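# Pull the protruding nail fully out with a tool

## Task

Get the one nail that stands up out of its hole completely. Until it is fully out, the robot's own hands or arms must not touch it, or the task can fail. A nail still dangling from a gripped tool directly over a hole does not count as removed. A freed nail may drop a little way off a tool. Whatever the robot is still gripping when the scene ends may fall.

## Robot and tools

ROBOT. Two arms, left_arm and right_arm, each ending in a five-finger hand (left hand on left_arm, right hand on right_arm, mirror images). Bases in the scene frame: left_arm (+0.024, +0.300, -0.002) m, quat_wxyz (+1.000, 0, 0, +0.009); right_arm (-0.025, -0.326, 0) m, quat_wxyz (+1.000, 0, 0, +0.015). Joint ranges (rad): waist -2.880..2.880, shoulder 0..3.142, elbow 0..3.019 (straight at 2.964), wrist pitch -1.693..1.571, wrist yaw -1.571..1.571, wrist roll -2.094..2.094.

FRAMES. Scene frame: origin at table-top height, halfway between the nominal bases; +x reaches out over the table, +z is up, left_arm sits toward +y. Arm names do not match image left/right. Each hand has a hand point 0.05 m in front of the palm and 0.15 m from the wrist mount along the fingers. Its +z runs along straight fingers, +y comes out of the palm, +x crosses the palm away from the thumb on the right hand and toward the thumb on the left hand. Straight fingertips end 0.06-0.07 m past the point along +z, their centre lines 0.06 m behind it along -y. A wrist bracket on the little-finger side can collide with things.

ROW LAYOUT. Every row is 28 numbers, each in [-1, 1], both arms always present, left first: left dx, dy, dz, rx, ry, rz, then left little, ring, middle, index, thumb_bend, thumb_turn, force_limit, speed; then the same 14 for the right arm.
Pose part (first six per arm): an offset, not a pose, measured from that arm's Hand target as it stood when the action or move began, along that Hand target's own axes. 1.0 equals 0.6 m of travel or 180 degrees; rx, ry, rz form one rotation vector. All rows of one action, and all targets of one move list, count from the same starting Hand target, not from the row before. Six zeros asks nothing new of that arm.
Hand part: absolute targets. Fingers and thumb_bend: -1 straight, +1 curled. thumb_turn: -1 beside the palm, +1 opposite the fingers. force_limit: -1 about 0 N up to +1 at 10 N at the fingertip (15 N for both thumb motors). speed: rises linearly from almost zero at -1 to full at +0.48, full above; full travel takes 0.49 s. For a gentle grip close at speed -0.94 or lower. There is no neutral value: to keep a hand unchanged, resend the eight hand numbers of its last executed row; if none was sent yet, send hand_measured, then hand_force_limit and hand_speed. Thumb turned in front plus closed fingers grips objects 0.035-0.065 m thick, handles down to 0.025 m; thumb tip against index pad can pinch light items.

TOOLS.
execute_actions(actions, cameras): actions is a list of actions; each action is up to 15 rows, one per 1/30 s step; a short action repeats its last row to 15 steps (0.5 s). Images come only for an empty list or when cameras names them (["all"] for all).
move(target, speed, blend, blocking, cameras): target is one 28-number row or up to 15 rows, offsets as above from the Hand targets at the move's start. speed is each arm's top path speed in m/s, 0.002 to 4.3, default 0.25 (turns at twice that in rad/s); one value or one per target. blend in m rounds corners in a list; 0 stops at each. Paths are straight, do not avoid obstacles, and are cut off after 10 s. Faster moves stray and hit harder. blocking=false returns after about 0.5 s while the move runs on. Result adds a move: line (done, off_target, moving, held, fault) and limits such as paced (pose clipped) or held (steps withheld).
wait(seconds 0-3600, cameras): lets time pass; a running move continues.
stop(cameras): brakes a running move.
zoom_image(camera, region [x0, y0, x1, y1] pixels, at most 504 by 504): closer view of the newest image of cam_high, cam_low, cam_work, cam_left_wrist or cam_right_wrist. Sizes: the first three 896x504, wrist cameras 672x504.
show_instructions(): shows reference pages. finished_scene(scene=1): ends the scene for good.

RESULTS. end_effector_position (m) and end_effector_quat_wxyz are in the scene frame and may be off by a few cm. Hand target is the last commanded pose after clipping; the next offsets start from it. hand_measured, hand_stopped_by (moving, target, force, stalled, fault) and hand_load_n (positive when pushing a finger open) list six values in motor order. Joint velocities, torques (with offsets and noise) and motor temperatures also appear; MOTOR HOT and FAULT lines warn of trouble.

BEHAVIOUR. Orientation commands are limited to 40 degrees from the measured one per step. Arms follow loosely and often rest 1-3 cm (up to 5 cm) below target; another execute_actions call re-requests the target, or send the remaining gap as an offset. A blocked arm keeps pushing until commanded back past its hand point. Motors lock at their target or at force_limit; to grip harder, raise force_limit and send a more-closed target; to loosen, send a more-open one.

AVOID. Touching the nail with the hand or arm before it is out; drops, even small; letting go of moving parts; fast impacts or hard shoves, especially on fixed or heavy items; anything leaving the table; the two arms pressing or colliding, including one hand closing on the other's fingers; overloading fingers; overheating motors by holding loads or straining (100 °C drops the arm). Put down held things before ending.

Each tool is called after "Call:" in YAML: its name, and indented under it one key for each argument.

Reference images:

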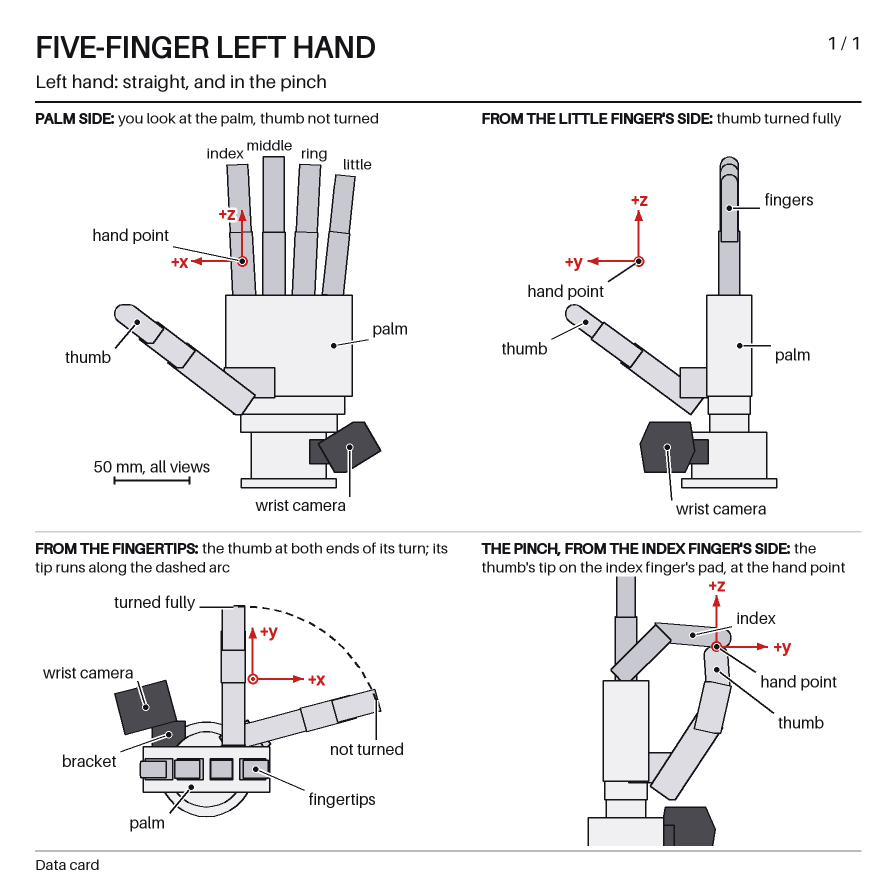

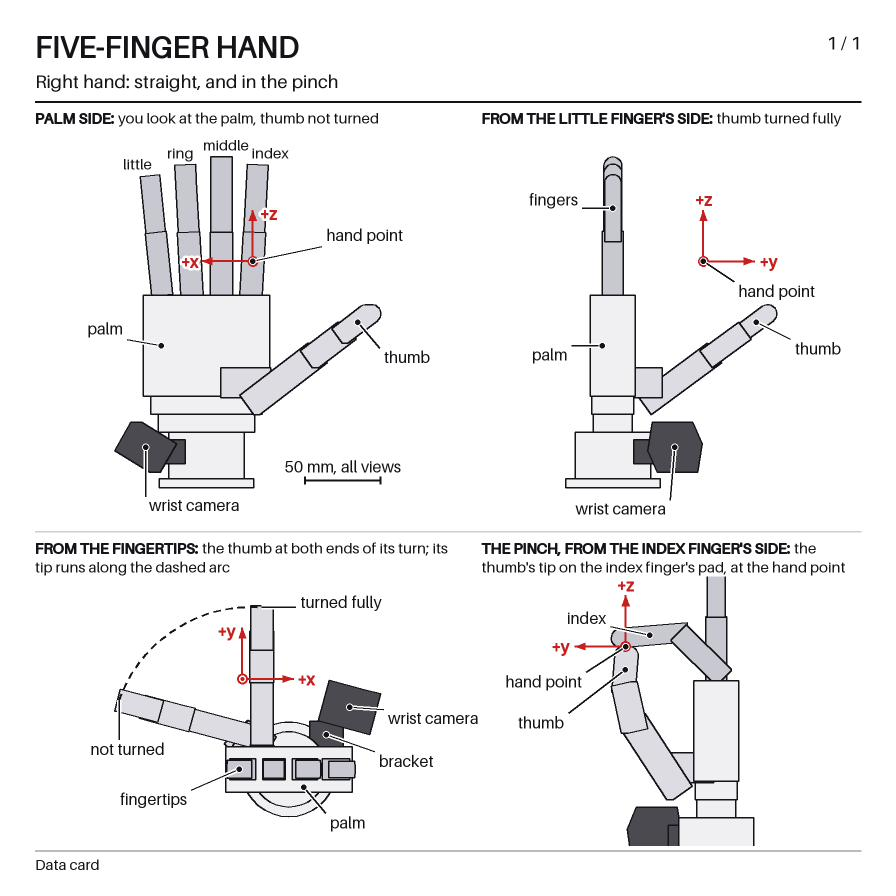

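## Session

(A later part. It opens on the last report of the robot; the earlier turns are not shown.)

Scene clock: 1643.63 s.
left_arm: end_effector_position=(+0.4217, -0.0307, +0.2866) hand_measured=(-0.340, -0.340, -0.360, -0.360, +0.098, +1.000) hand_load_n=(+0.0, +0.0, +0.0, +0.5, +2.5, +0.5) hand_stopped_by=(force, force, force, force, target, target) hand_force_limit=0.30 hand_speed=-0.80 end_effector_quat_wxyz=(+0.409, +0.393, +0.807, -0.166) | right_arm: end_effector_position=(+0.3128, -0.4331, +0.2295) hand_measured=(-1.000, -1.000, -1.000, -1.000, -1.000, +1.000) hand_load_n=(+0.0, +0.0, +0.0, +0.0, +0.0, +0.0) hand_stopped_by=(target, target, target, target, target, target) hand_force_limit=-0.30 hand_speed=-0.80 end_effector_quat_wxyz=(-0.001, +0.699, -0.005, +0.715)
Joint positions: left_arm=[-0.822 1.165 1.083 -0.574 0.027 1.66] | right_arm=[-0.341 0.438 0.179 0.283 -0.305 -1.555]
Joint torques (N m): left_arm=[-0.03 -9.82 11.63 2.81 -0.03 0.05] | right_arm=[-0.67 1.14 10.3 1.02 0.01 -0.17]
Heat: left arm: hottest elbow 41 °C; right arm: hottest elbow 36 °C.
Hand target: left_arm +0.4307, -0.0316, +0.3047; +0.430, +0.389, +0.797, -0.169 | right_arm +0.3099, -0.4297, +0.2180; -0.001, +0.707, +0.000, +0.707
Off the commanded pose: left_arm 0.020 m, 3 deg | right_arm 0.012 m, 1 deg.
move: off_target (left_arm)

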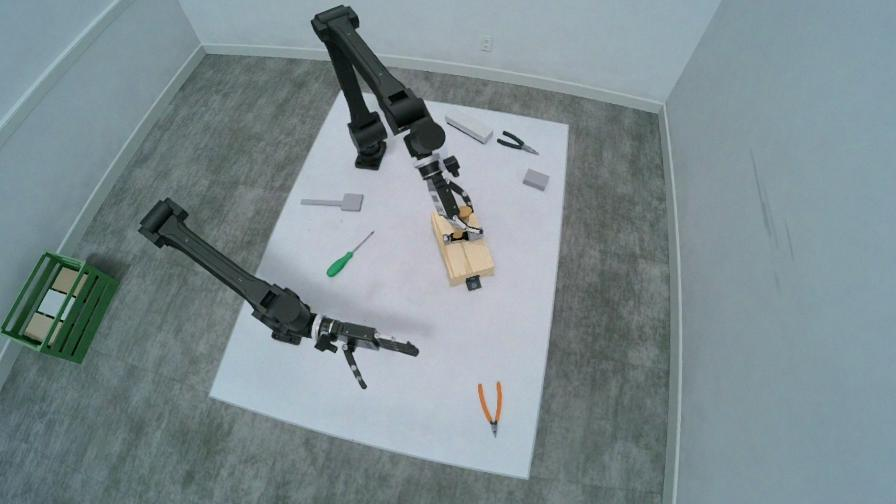

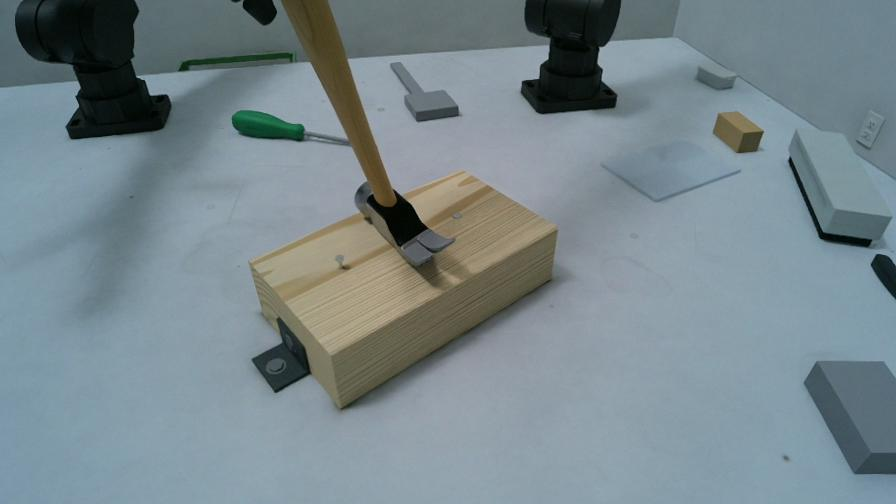

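Call:
zoom_image:
  camera: "cam_work"
  region: [320, 160, 480, 290]

Call:
execute_actions:
  actions: []
  cameras: ["cam_left_wrist","cam_low"]

Scaled by 3.150 from the camera's image (finer frame: 1280x720).

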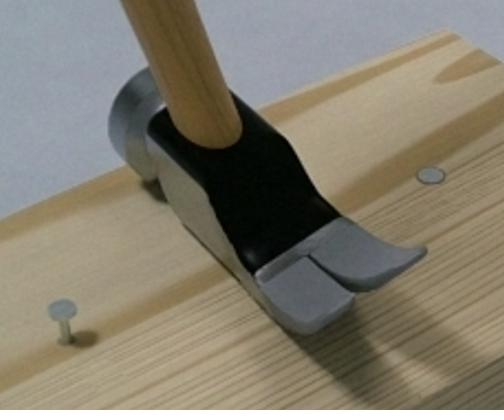

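Scene clock: 1670.93 s.
left_arm: end_effector_position=(+0.4217, -0.0307, +0.2866) hand_measured=(-0.340, -0.340, -0.360, -0.360, +0.098, +1.000) hand_load_n=(+0.0, +0.0, +0.0, +0.5, +3.0, +0.5) hand_stopped_by=(force, force, force, force, target, target) hand_force_limit=0.30 hand_speed=-0.80 end_effector_quat_wxyz=(+0.409, +0.393, +0.807, -0.166) | right_arm: end_effector_position=(+0.3128, -0.4331, +0.2295) hand_measured=(-1.000, -1.000, -1.000, -1.000, -1.000, +1.000) hand_load_n=(+0.0, +0.0, +0.0, +0.0, +0.0, +0.5) hand_stopped_by=(target, target, target, target, target, target) hand_force_limit=-0.30 hand_speed=-0.80 end_effector_quat_wxyz=(-0.001, +0.699, -0.005, +0.715)
Joint positions: left_arm=[-0.822 1.165 1.083 -0.574 0.027 1.66] | right_arm=[-0.341 0.438 0.179 0.283 -0.305 -1.555]
Joint velocities: within noise
Joint torques (N m): left_arm=[-0.15 -9.88 11.66 2.74 -0.04 0.07] | right_arm=[-0.56 0.44 10.33 0.84 0.06 -0.21]
Motor temperatures (°C): left_arm=[25 26 40 25 23 23] | right_arm=[19 24 36 24 21 22]
Heat: left arm: hottest elbow 40 °C; right arm: hottest elbow 36 °C.
Hand target: left_arm +0.4307, -0.0316, +0.3047; +0.430, +0.389, +0.797, -0.169 | right_arm +0.3099, -0.4297, +0.2180; -0.001, +0.707, +0.000, +0.707
Off the commanded pose: left_arm 0.020 m, 3 deg | right_arm 0.012 m, 1 deg.
Images, in order (width x height): cam_low 896x504, cam_left_wrist 672x504.

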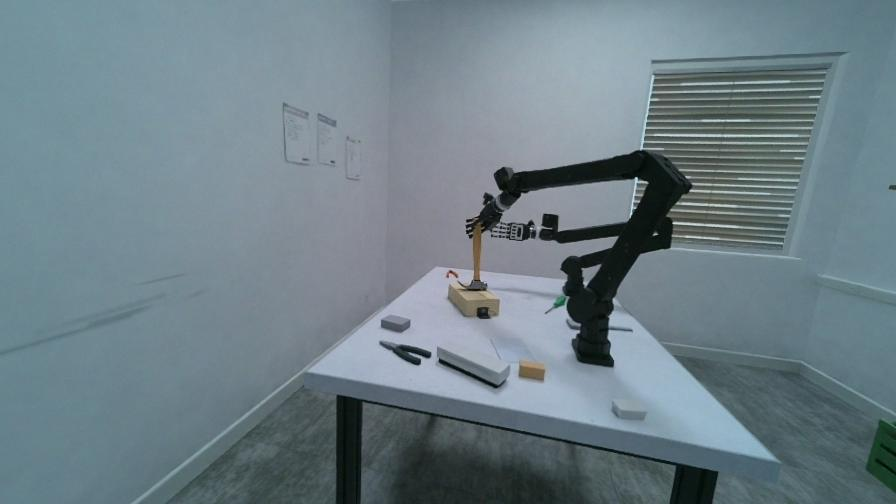

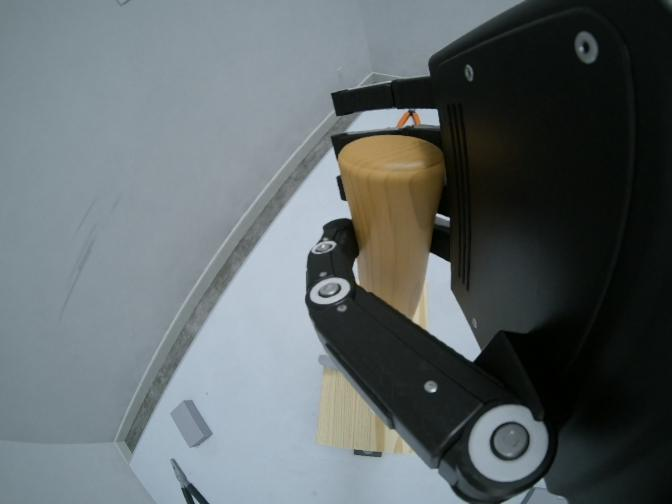

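Call:
move:
  target: [0.1128,0.0432,-0.0493,-0.0049,-0.194,-0.0236,0.7,0.7,0.6,0.6,0.1,1,0.3,-0.8, 0,0,0,0,0,0, -1,-1,-1,-1,-1,1,-0.3,-0.8]
  speed: 0.05
  cameras: ["cam_high","cam_work","cam_low","cam_left_wrist"]

Call:
zoom_image:
  camera: "cam_high"
  region: [410, 150, 510, 290]

Call:
zoom_image:
  camera: "cam_work"
  region: [240, 0, 560, 320]

Call:
zoom_image:
  camera: "cam_low"
  region: [400, 180, 560, 330]

Scene clock: 1699.17 s.
left_arm: end_effector_position=(+0.4104, +0.0304, +0.2647) hand_measured=(-0.340, -0.340, -0.360, -0.360, +0.100, +1.000) hand_load_n=(+0.0, +0.0, +0.0, +0.0, +0.0, +0.0) hand_stopped_by=(force, force, force, force, target, target) hand_force_limit=0.30 hand_speed=-0.80 end_effector_quat_wxyz=(+0.639, +0.295, +0.651, -0.285) | right_arm: end_effector_position=(+0.3128, -0.4331, +0.2295) hand_measured=(-1.000, -1.000, -1.000, -1.000, -1.000, +1.000) hand_load_n=(+0.0, +0.0, +0.0, +0.0, +0.0, +0.0) hand_stopped_by=(target, target, target, target, target, target) hand_force_limit=-0.30 hand_speed=-0.80 end_effector_quat_wxyz=(-0.001, +0.699, -0.005, +0.715)
Joint positions: left_arm=[-0.676 0.943 0.472 0.45 0.187 1.581] | right_arm=[-0.341 0.438 0.179 0.283 -0.305 -1.555]
Joint torques (N m): left_arm=[-0.03 -5.01 8.85 3.04 0.11 -0.16] | right_arm=[0.44 0.62 10.19 1.01 0.02 -0.2]
Heat: left arm: hottest elbow 38 °C; right arm: hottest elbow 36 °C.
Hand target: left_arm +0.4119, +0.0349, +0.2681; +0.646, +0.287, +0.646, -0.287 | right_arm +0.3099, -0.4297, +0.2180; -0.001, +0.707, +0.000, +0.707
Off the commanded pose: left_arm 0.006 m, 1 deg | right_arm 0.012 m, 1 deg.
move: done
Images, in order (width x height): cam_high 896x504, cam_low 896x504, cam_work 896x504, cam_left_wrist 672x504.

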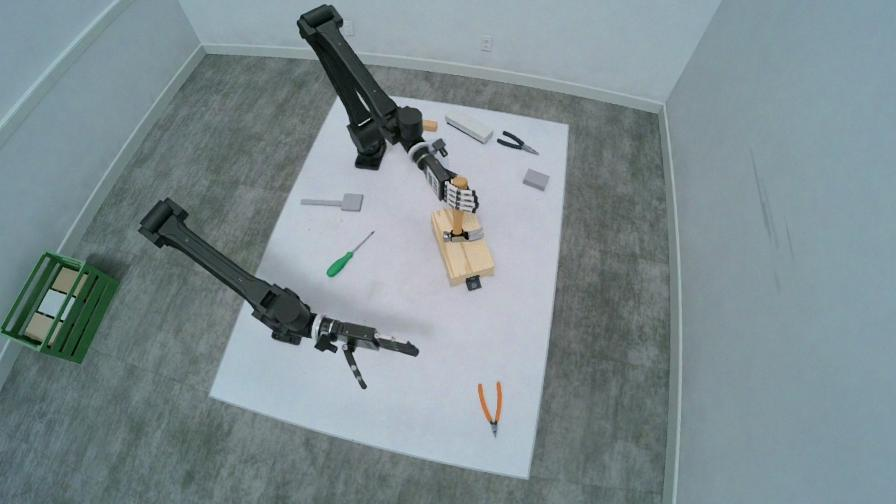

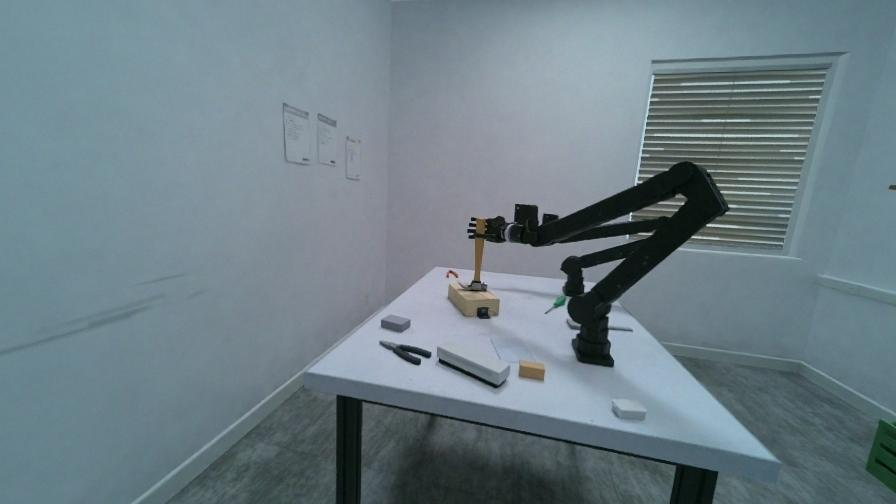

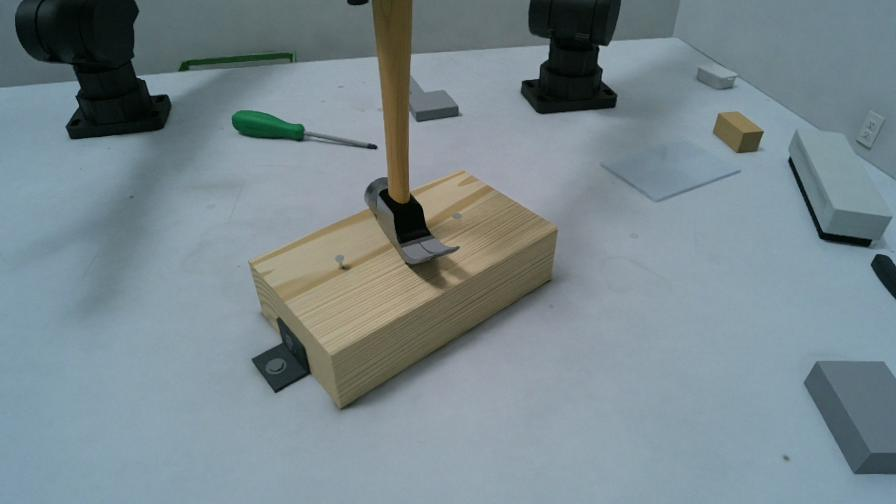

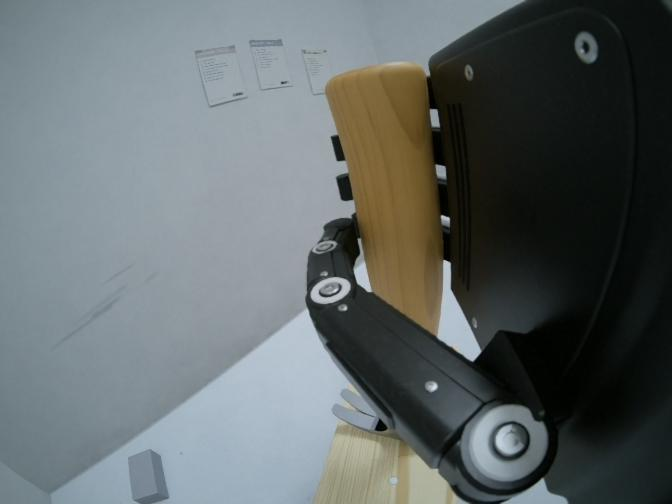

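Scaled by 3.600 from the camera's image (finer frame: 1280x720).

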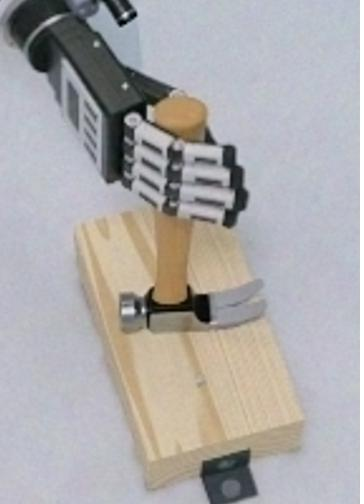

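Scaled by 1.575 from the camera's image (finer frame: 1280x720).

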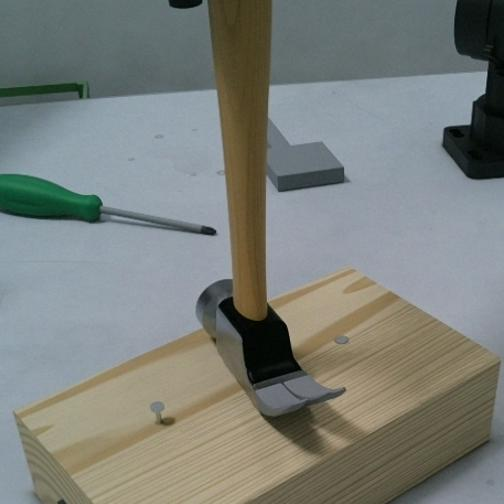

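Scaled by 3.150 from the camera's image (finer frame: 1280x720).

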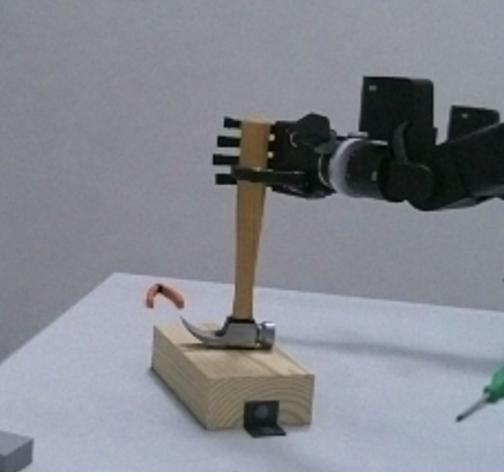

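Call:
move:
  target:
    - [0,0,0,0,0,0,-1,-1,-1,-1,-1,1,0.3,-0.8, 0,0,0,0,0,0, -1,-1,-1,-1,-1,1,-0.3,-0.8]
    - [0,-0.013,-0.2,0,0,0,-1,-1,-1,-1,-1,1,0.3,-0.8, 0,0,0,0,0,0, -1,-1,-1,-1,-1,1,-0.3,-0.8]
    - [-0.05,-0.16,-0.2005,-0.1556,0,0,-1,-1,-1,-1,-1,1,0.3,-0.8, 0,0,0,0,0,0, -1,-1,-1,-1,-1,1,-0.3,-0.8]
    - [0.05,-0.223,-0.158,-0.3278,0,0,-1,-1,-1,-1,-1,1,0.3,-0.8, 0,0,0,0,0,0, -1,-1,-1,-1,-1,1,-0.3,-0.8]
  speed: [0.05,0.08,0.15,0.12]
  blend: [0,0.02,0.02,0]
  cameras: ["cam_high","cam_work","cam_low","cam_left_wrist"]

Call:
zoom_image:
  camera: "cam_high"
  region: [410, 150, 510, 290]

Scene clock: 1733.80 s.
left_arm: end_effector_position=(+0.2501, +0.0306, +0.2287) hand_measured=(-1.000, -1.000, -1.000, -1.000, -1.000, +1.000) hand_load_n=(+0.0, +0.0, +0.0, +0.0, +0.0, +0.0) hand_stopped_by=(target, target, target, target, target, target) hand_force_limit=0.30 hand_speed=-0.80 end_effector_quat_wxyz=(+0.705, -0.023, +0.706, +0.065) | right_arm: end_effector_position=(+0.3128, -0.4331, +0.2295) hand_measured=(-1.000, -1.000, -1.000, -1.000, -1.000, +1.000) hand_load_n=(+0.0, +0.0, +0.0, +0.0, +0.0, +0.0) hand_stopped_by=(target, target, target, target, target, target) hand_force_limit=-0.30 hand_speed=-0.80 end_effector_quat_wxyz=(-0.001, +0.699, -0.005, +0.715)
Joint positions: left_arm=[-1.474 1.312 0.616 0.549 -1.58 1.482] | right_arm=[-0.341 0.438 0.179 0.283 -0.305 -1.555]
Joint torques (N m): left_arm=[-1.49 -7.53 11.47 2 -0.33 -0.17] | right_arm=[0.15 0.62 10 1.17 0 -0.21]
Heat: left arm: hottest elbow 37 °C; right arm: hottest elbow 36 °C.
Hand target: left_arm +0.2491, +0.0157, +0.2382; +0.704, -0.068, +0.704, +0.068 | right_arm +0.3099, -0.4297, +0.2180; -0.001, +0.707, +0.000, +0.707
Off the commanded pose: left_arm 0.018 m, 5 deg | right_arm 0.012 m, 1 deg.
joint sent to its limit (left arm) — joint 5 (wrist yaw), lower limit. The joint targets are off in orientation, not in position.
move: off_target (left_arm)
Images, in order (width x height): cam_high 896x504, cam_low 896x504, cam_work 896x504, cam_left_wrist 672x504.

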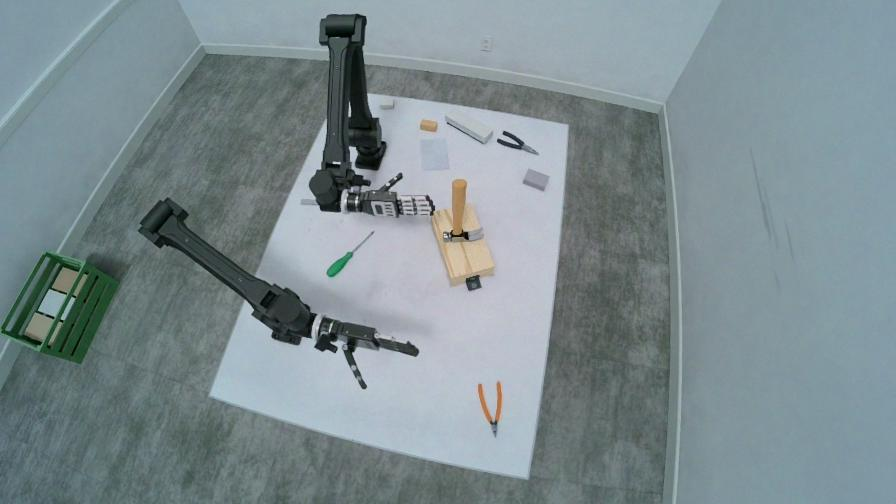

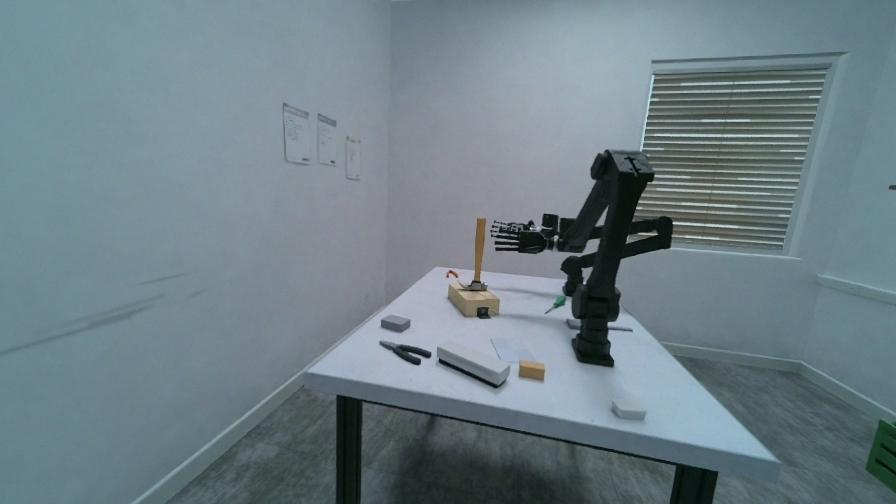

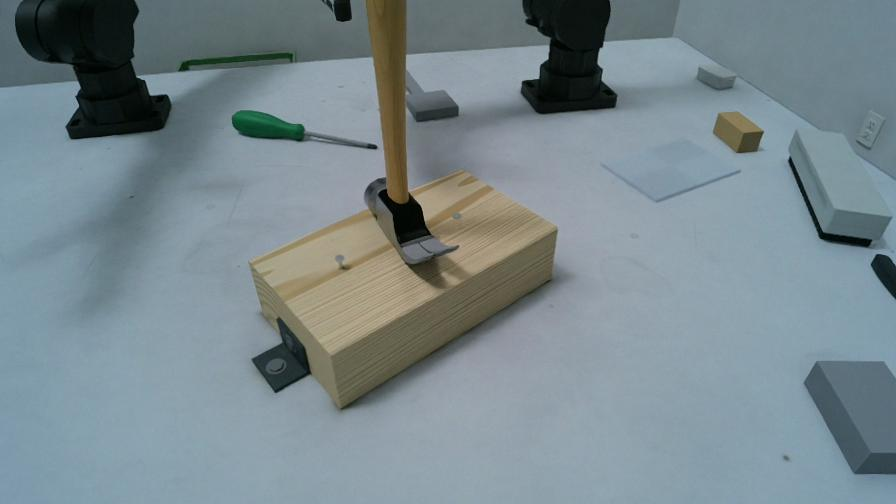

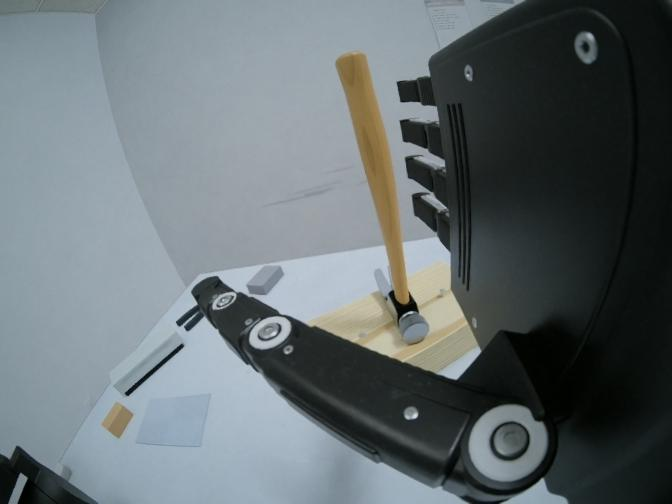

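Scaled by 3.600 from the camera's image (finer frame: 1280x720).

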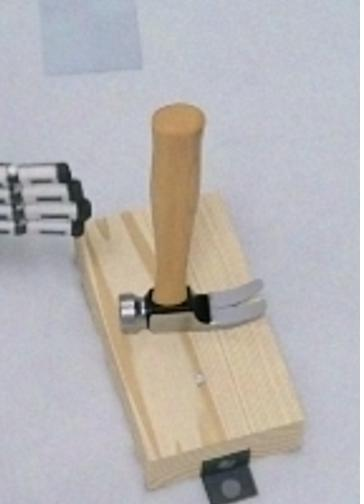

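Call:
move:
  target: [0,0,0.07,0,0,0,-1,-1,-1,-1,-1,1,0.3,-0.8, 0,0,0,0,0,0, -1,-1,-1,-1,-1,1,-0.3,-0.8]
  speed: 0.1
  cameras: ["cam_high","cam_left_wrist"]

Call:
zoom_image:
  camera: "cam_high"
  region: [410, 150, 510, 290]

Scene clock: 1745.17 s.
left_arm: end_effector_position=(+0.2858, +0.0371, +0.2289) hand_measured=(-1.000, -1.000, -1.000, -1.000, -1.000, +1.000) hand_load_n=(+0.0, +0.0, +0.0, +0.0, +0.0, +0.5) hand_stopped_by=(target, target, target, target, target, target) hand_force_limit=0.30 hand_speed=-0.80 end_effector_quat_wxyz=(+0.700, -0.050, +0.707, +0.087) | right_arm: end_effector_position=(+0.3128, -0.4331, +0.2295) hand_measured=(-1.000, -1.000, -1.000, -1.000, -1.000, +1.000) hand_load_n=(+0.0, +0.0, +0.0, +0.0, +0.0, +0.5) hand_stopped_by=(target, target, target, target, target, target) hand_force_limit=-0.30 hand_speed=-0.80 end_effector_quat_wxyz=(-0.001, +0.699, -0.005, +0.715)
Joint positions: left_arm=[-1.362 1.345 0.651 0.549 -1.537 1.479] | right_arm=[-0.341 0.438 0.179 0.283 -0.305 -1.555]
Joint torques (N m): left_arm=[-0.73 -8.06 11.28 1.96 -0.04 -0.13] | right_arm=[0.32 0.62 10.09 1.1 0.02 -0.2]
Heat: left arm: hottest elbow 36 °C; right arm: hottest elbow 36 °C.
Hand target: left_arm +0.2903, +0.0239, +0.2382; +0.704, -0.068, +0.704, +0.068 | right_arm +0.3099, -0.4297, +0.2180; -0.001, +0.707, +0.000, +0.707
Off the commanded pose: left_arm 0.017 m, 3 deg | right_arm 0.012 m, 1 deg.
move: off_target (left_arm)

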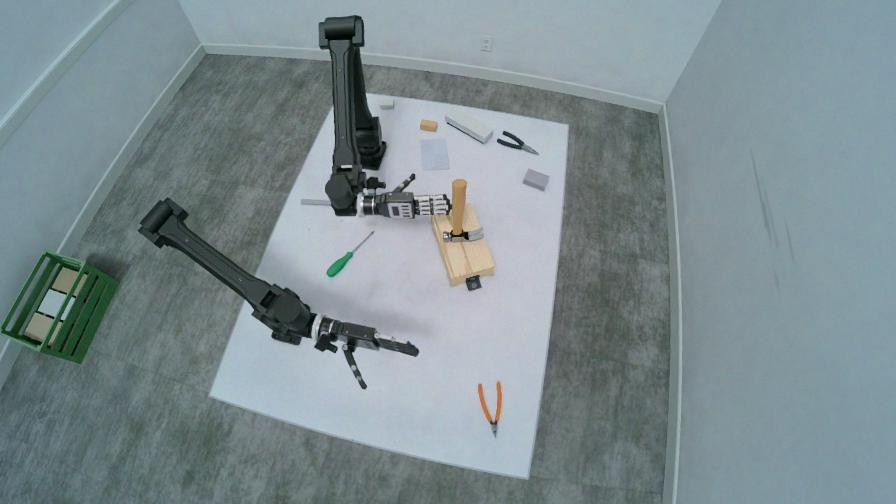

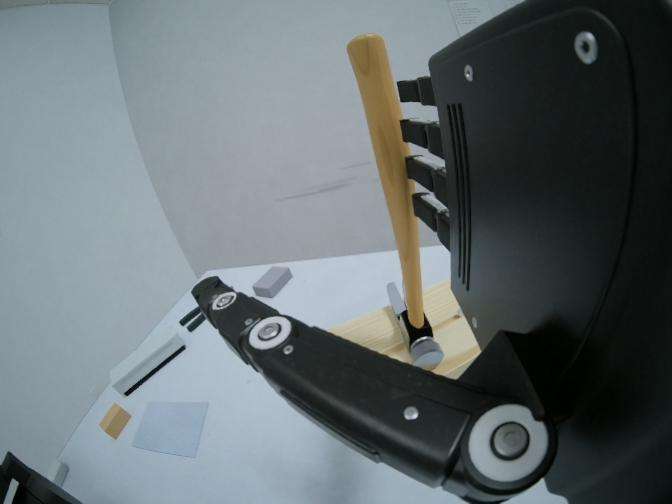

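Scaled by 3.600 from the camera's image (finer frame: 1280x720).

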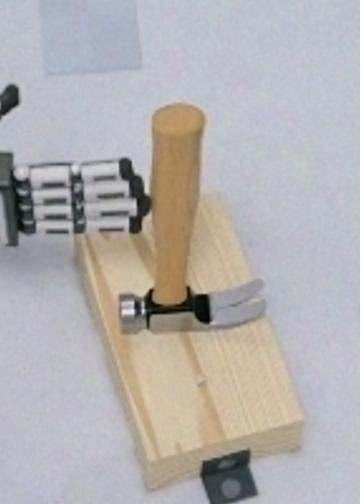

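Call:
move:
  target:
    - [0,-0.025,-0.01,0,0,0,-1,-1,-1,-1,-1,1,0.3,-0.8, 0,0,0,0,0,0, -1,-1,-1,-1,-1,1,-0.3,-0.8]
    - [0,-0.025,0.07,0,0,0,-1,-1,-1,-1,-1,1,0.3,-0.8, 0,0,0,0,0,0, -1,-1,-1,-1,-1,1,-0.3,-0.8]
  speed: 0.08
  cameras: ["cam_high","cam_left_wrist"]

Call:
zoom_image:
  camera: "cam_high"
  region: [410, 150, 510, 290]

Scene clock: 1755.63 s.
left_arm: end_effector_position=(+0.3279, +0.0287, +0.2282) hand_measured=(-1.000, -1.000, -1.000, -1.000, -1.000, +1.000) hand_load_n=(+0.0, +0.0, +0.0, +0.0, +0.0, +0.5) hand_stopped_by=(target, target, target, target, target, target) hand_force_limit=0.30 hand_speed=-0.80 end_effector_quat_wxyz=(+0.699, -0.056, +0.708, +0.079) | right_arm: end_effector_position=(+0.3128, -0.4331, +0.2295) hand_measured=(-1.000, -1.000, -1.000, -1.000, -1.000, +1.000) hand_load_n=(+0.0, +0.0, +0.0, +0.0, +0.0, +0.5) hand_stopped_by=(target, target, target, target, target, target) hand_force_limit=-0.30 hand_speed=-0.80 end_effector_quat_wxyz=(-0.001, +0.699, -0.005, +0.715)
Joint positions: left_arm=[-1.261 1.402 0.692 0.644 -1.434 1.539] | right_arm=[-0.341 0.438 0.179 0.283 -0.305 -1.555]
Joint torques (N m): left_arm=[-0.38 -8.88 11.25 2.21 0.05 0.07] | right_arm=[-0.03 0.56 10.07 0.85 0.08 -0.21]
Heat: left arm: hottest elbow 37 °C; right arm: hottest elbow 36 °C.
Hand target: left_arm +0.3344, +0.0171, +0.2381; +0.704, -0.068, +0.704, +0.068 | right_arm +0.3099, -0.4297, +0.2180; -0.001, +0.707, +0.000, +0.707
Off the commanded pose: left_arm 0.017 m, 2 deg | right_arm 0.012 m, 1 deg.
move: off_target (left_arm)

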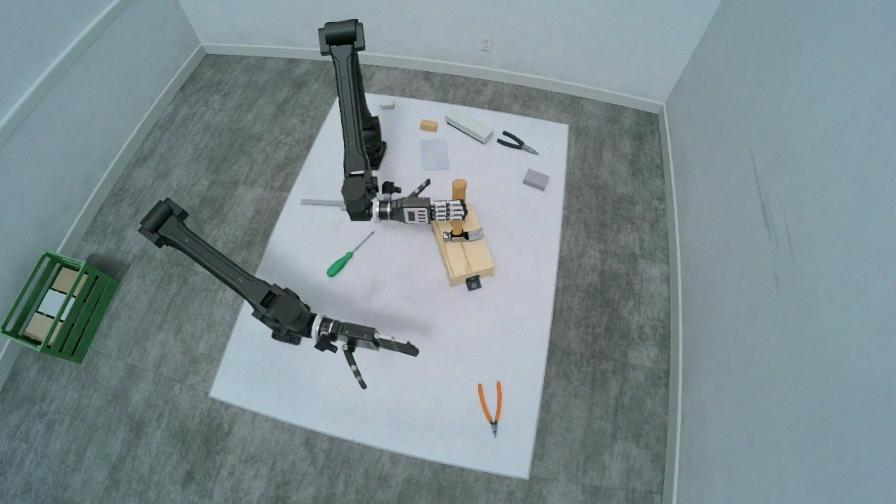

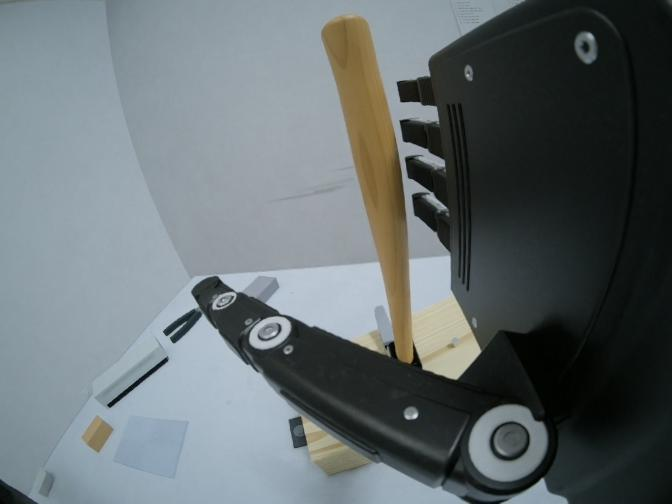

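Scaled by 3.600 from the camera's image (finer frame: 1280x720).

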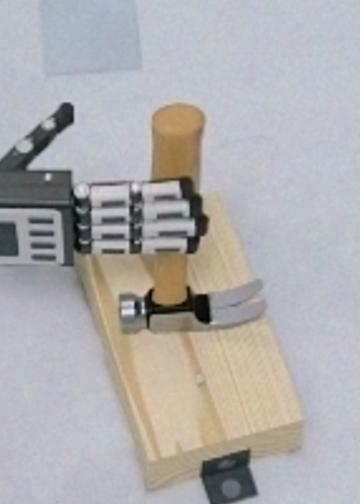

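Call:
move:
  target:
    - [0.013,0,0.075,0,-0.022,-0.025,-1,-1,-1,-1,-1,1,0.3,-0.8, 0,0,0,0,0,0, -1,-1,-1,-1,-1,1,-0.3,-0.8]
  speed: 0.06
  cameras: ["cam_high","cam_left_wrist"]

Call:
zoom_image:
  camera: "cam_high"
  region: [410, 150, 510, 290]

Scene clock: 1769.50 s.
left_arm: end_effector_position=(+0.3726, +0.0303, +0.2256) hand_measured=(-1.000, -1.000, -1.000, -1.000, -1.000, +1.000) hand_load_n=(+0.0, +0.0, +0.0, +0.0, +0.0, +0.0) hand_stopped_by=(target, target, target, target, target, target) hand_force_limit=0.30 hand_speed=-0.80 end_effector_quat_wxyz=(+0.726, -0.085, +0.680, +0.047) | right_arm: end_effector_position=(+0.3128, -0.4331, +0.2295) hand_measured=(-1.000, -1.000, -1.000, -1.000, -1.000, +1.000) hand_load_n=(+0.0, +0.0, +0.0, +0.0, +0.0, +0.0) hand_stopped_by=(target, target, target, target, target, target) hand_force_limit=-0.30 hand_speed=-0.80 end_effector_quat_wxyz=(-0.001, +0.699, -0.005, +0.715)
Joint positions: left_arm=[-1.158 1.513 0.692 1.066 -1.322 1.748] | right_arm=[-0.341 0.438 0.179 0.283 -0.305 -1.555]
Joint torques (N m): left_arm=[-0.21 -10.11 8.99 2.14 0.38 0.08] | right_arm=[-0.09 1.32 10.25 0.95 0.06 -0.22]
Heat: left arm: hottest elbow 37 °C; right arm: hottest elbow 36 °C.
Hand target: left_arm +0.3786, +0.0258, +0.2303; +0.730, -0.093, +0.676, +0.043 | right_arm +0.3099, -0.4297, +0.2180; -0.001, +0.707, +0.000, +0.707
Off the commanded pose: left_arm 0.009 m, 1 deg | right_arm 0.012 m, 1 deg.
move: done

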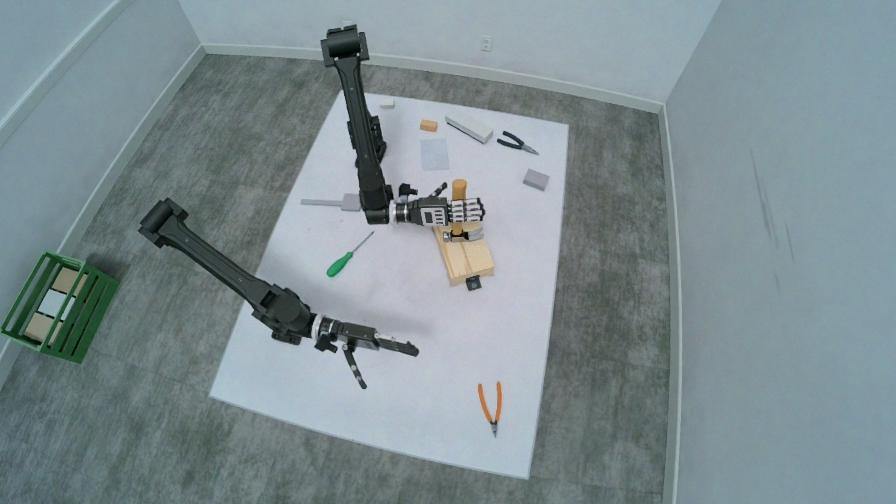

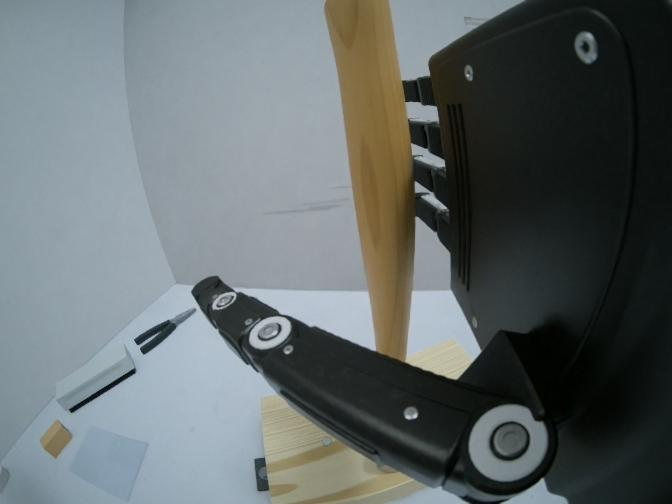

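Scaled by 3.600 from the camera's image (finer frame: 1280x720).

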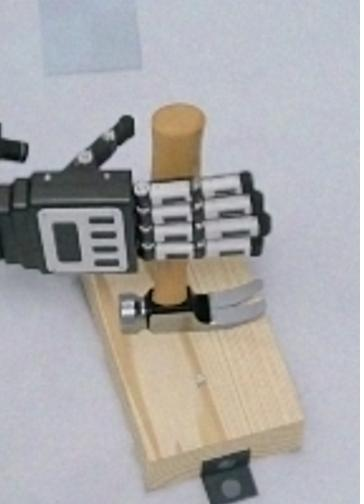

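Call:
move:
  target:
    - [0,0,0,0,0,0,-0.9,-0.9,-0.9,-0.9,0.3,1,-0.5,-0.8, 0,0,0,0,0,0, -1,-1,-1,-1,-1,1,-0.3,-0.8]
  speed: 0.06
  cameras: ["cam_high","cam_left_wrist"]

Call:
zoom_image:
  camera: "cam_high"
  region: [410, 150, 510, 290]

Scene clock: 1779.83 s.
left_arm: end_effector_position=(+0.3726, +0.0306, +0.2262) hand_measured=(-0.900, -0.900, -0.900, -0.900, +0.284, +1.000) hand_load_n=(+0.5, +0.0, +0.0, +0.0, +2.5, +0.5) hand_stopped_by=(target, target, target, target, force, target) hand_force_limit=-0.50 hand_speed=-0.80 end_effector_quat_wxyz=(+0.726, -0.082, +0.681, +0.050) | right_arm: end_effector_position=(+0.3128, -0.4331, +0.2295) hand_measured=(-1.000, -1.000, -1.000, -1.000, -1.000, +1.000) hand_load_n=(+0.0, +0.0, +0.0, +0.0, +0.0, +0.0) hand_stopped_by=(target, target, target, target, target, target) hand_force_limit=-0.30 hand_speed=-0.80 end_effector_quat_wxyz=(-0.001, +0.699, -0.005, +0.715)
Joint positions: left_arm=[-1.158 1.513 0.692 1.066 -1.321 1.758] | right_arm=[-0.341 0.438 0.179 0.283 -0.305 -1.555]
Joint torques (N m): left_arm=[-0.56 -10.05 8.98 2.17 0.37 -0.03] | right_arm=[-0.26 1.79 10.37 0.85 -0.01 -0.19]
Heat: left arm: hottest elbow 37 °C; right arm: hottest elbow 36 °C.
Hand target: left_arm +0.3786, +0.0258, +0.2304; +0.730, -0.093, +0.676, +0.043 | right_arm +0.3099, -0.4297, +0.2180; -0.001, +0.707, +0.000, +0.707
Off the commanded pose: left_arm 0.009 m, 2 deg | right_arm 0.012 m, 1 deg.
move: done

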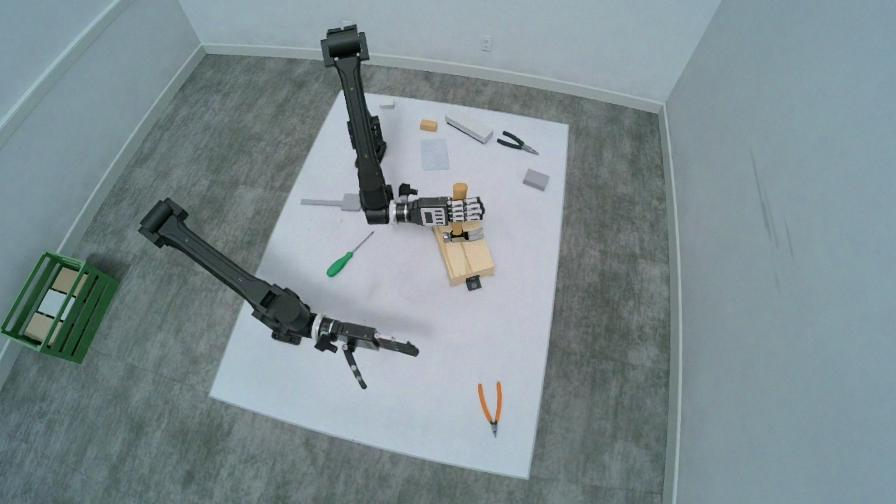

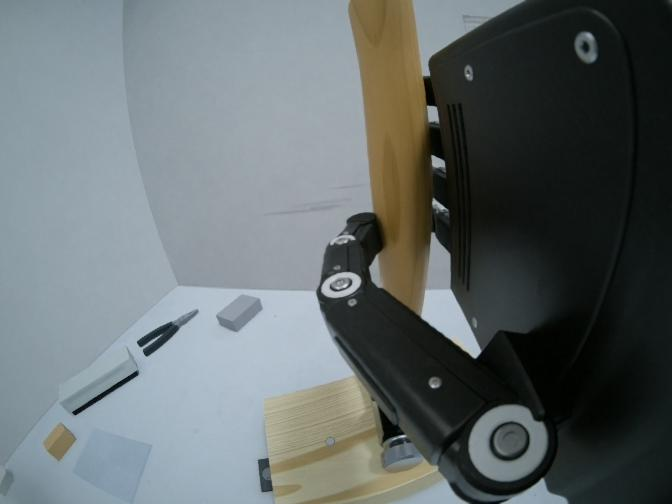

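Scaled by 3.600 from the camera's image (finer frame: 1280x720).

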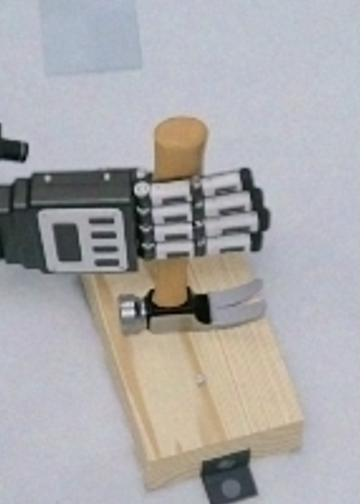

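Call:
move:
  target:
    - [0,0,0,0,0,0,0.9,0.9,0.7,0.7,0.3,1,0.0,-0.8, 0,0,0,0,0,0, -1,-1,-1,-1,-1,1,-0.3,-0.8]
  speed: 0.06
  cameras: ["cam_high","cam_left_wrist","cam_work"]

Call:
zoom_image:
  camera: "cam_high"
  region: [410, 150, 510, 290]

Scene clock: 1786.20 s.
left_arm: end_effector_position=(+0.3724, +0.0325, +0.2267) hand_measured=(-0.292, -0.422, -0.312, -0.256, +0.280, +1.000) hand_load_n=(+3.5, +0.0, +1.0, +4.5, +19.0, +3.5) hand_stopped_by=(force, force, force, force, force, target) hand_force_limit=0.00 hand_speed=-0.80 end_effector_quat_wxyz=(+0.725, -0.072, +0.682, +0.064) | right_arm: end_effector_position=(+0.3128, -0.4331, +0.2295) hand_measured=(-1.000, -1.000, -1.000, -1.000, -1.000, +1.000) hand_load_n=(+0.0, +0.0, +0.0, +0.0, +0.0, +0.0) hand_stopped_by=(target, target, target, target, target, target) hand_force_limit=-0.30 hand_speed=-0.80 end_effector_quat_wxyz=(-0.001, +0.699, -0.005, +0.715)
Joint positions: left_arm=[-1.156 1.516 0.692 1.066 -1.325 1.788] | right_arm=[-0.341 0.438 0.179 0.283 -0.305 -1.555]
Joint torques (N m): left_arm=[-0.67 -10.29 9.01 2.33 0.52 -0.34] | right_arm=[-0.15 0.21 10.32 1.13 0.03 -0.19]
Heat: left arm: hottest elbow 37 °C; right arm: hottest elbow 36 °C.
Hand target: left_arm +0.3785, +0.0257, +0.2303; +0.730, -0.093, +0.676, +0.043 | right_arm +0.3099, -0.4297, +0.2180; -0.001, +0.707, +0.000, +0.707
Off the commanded pose: left_arm 0.010 m, 4 deg | right_arm 0.012 m, 1 deg.
move: done
Images, in order (width x height): cam_high 896x504, cam_work 896x504, cam_left_wrist 672x504.

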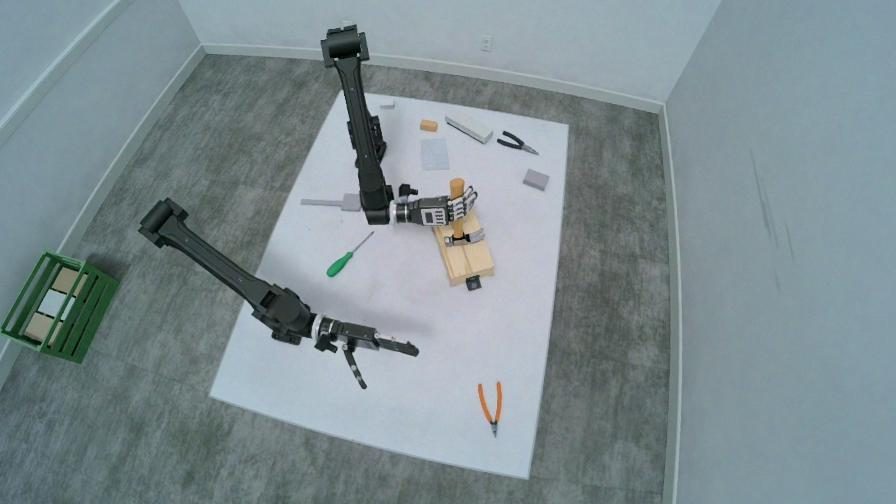

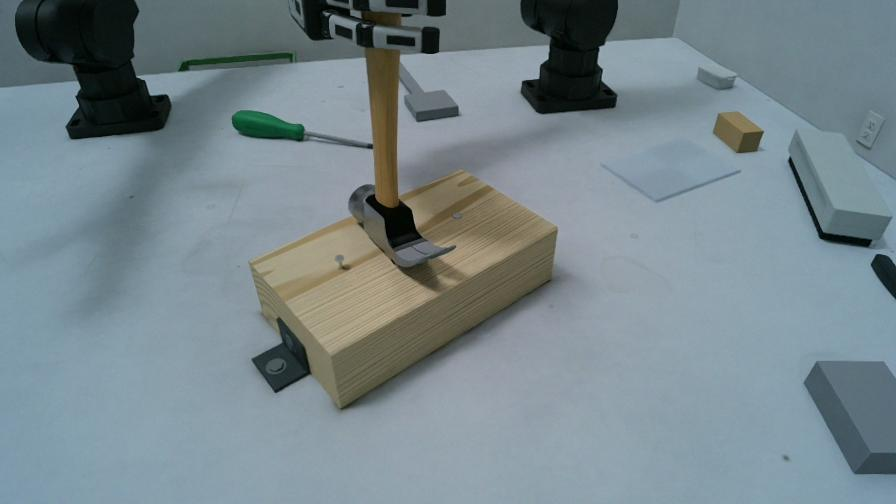

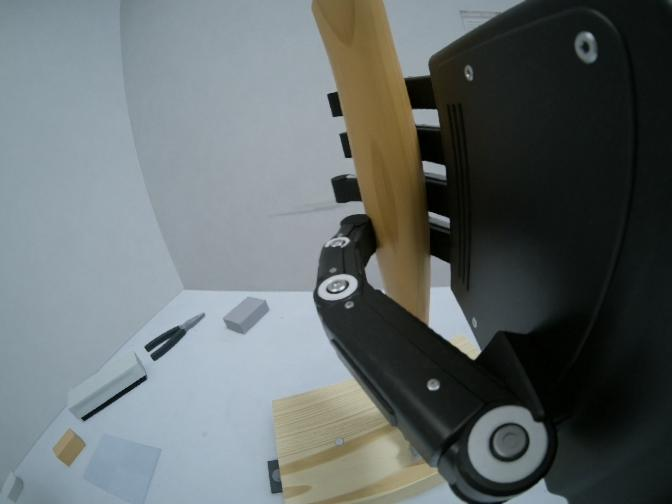

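Scaled by 3.600 from the camera's image (finer frame: 1280x720).

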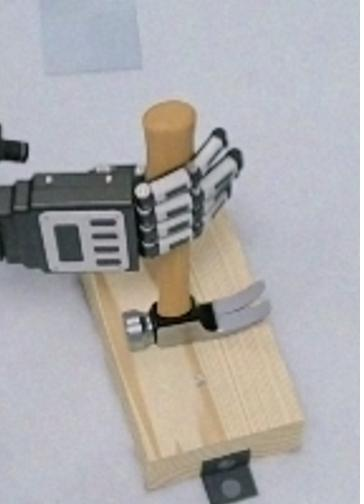

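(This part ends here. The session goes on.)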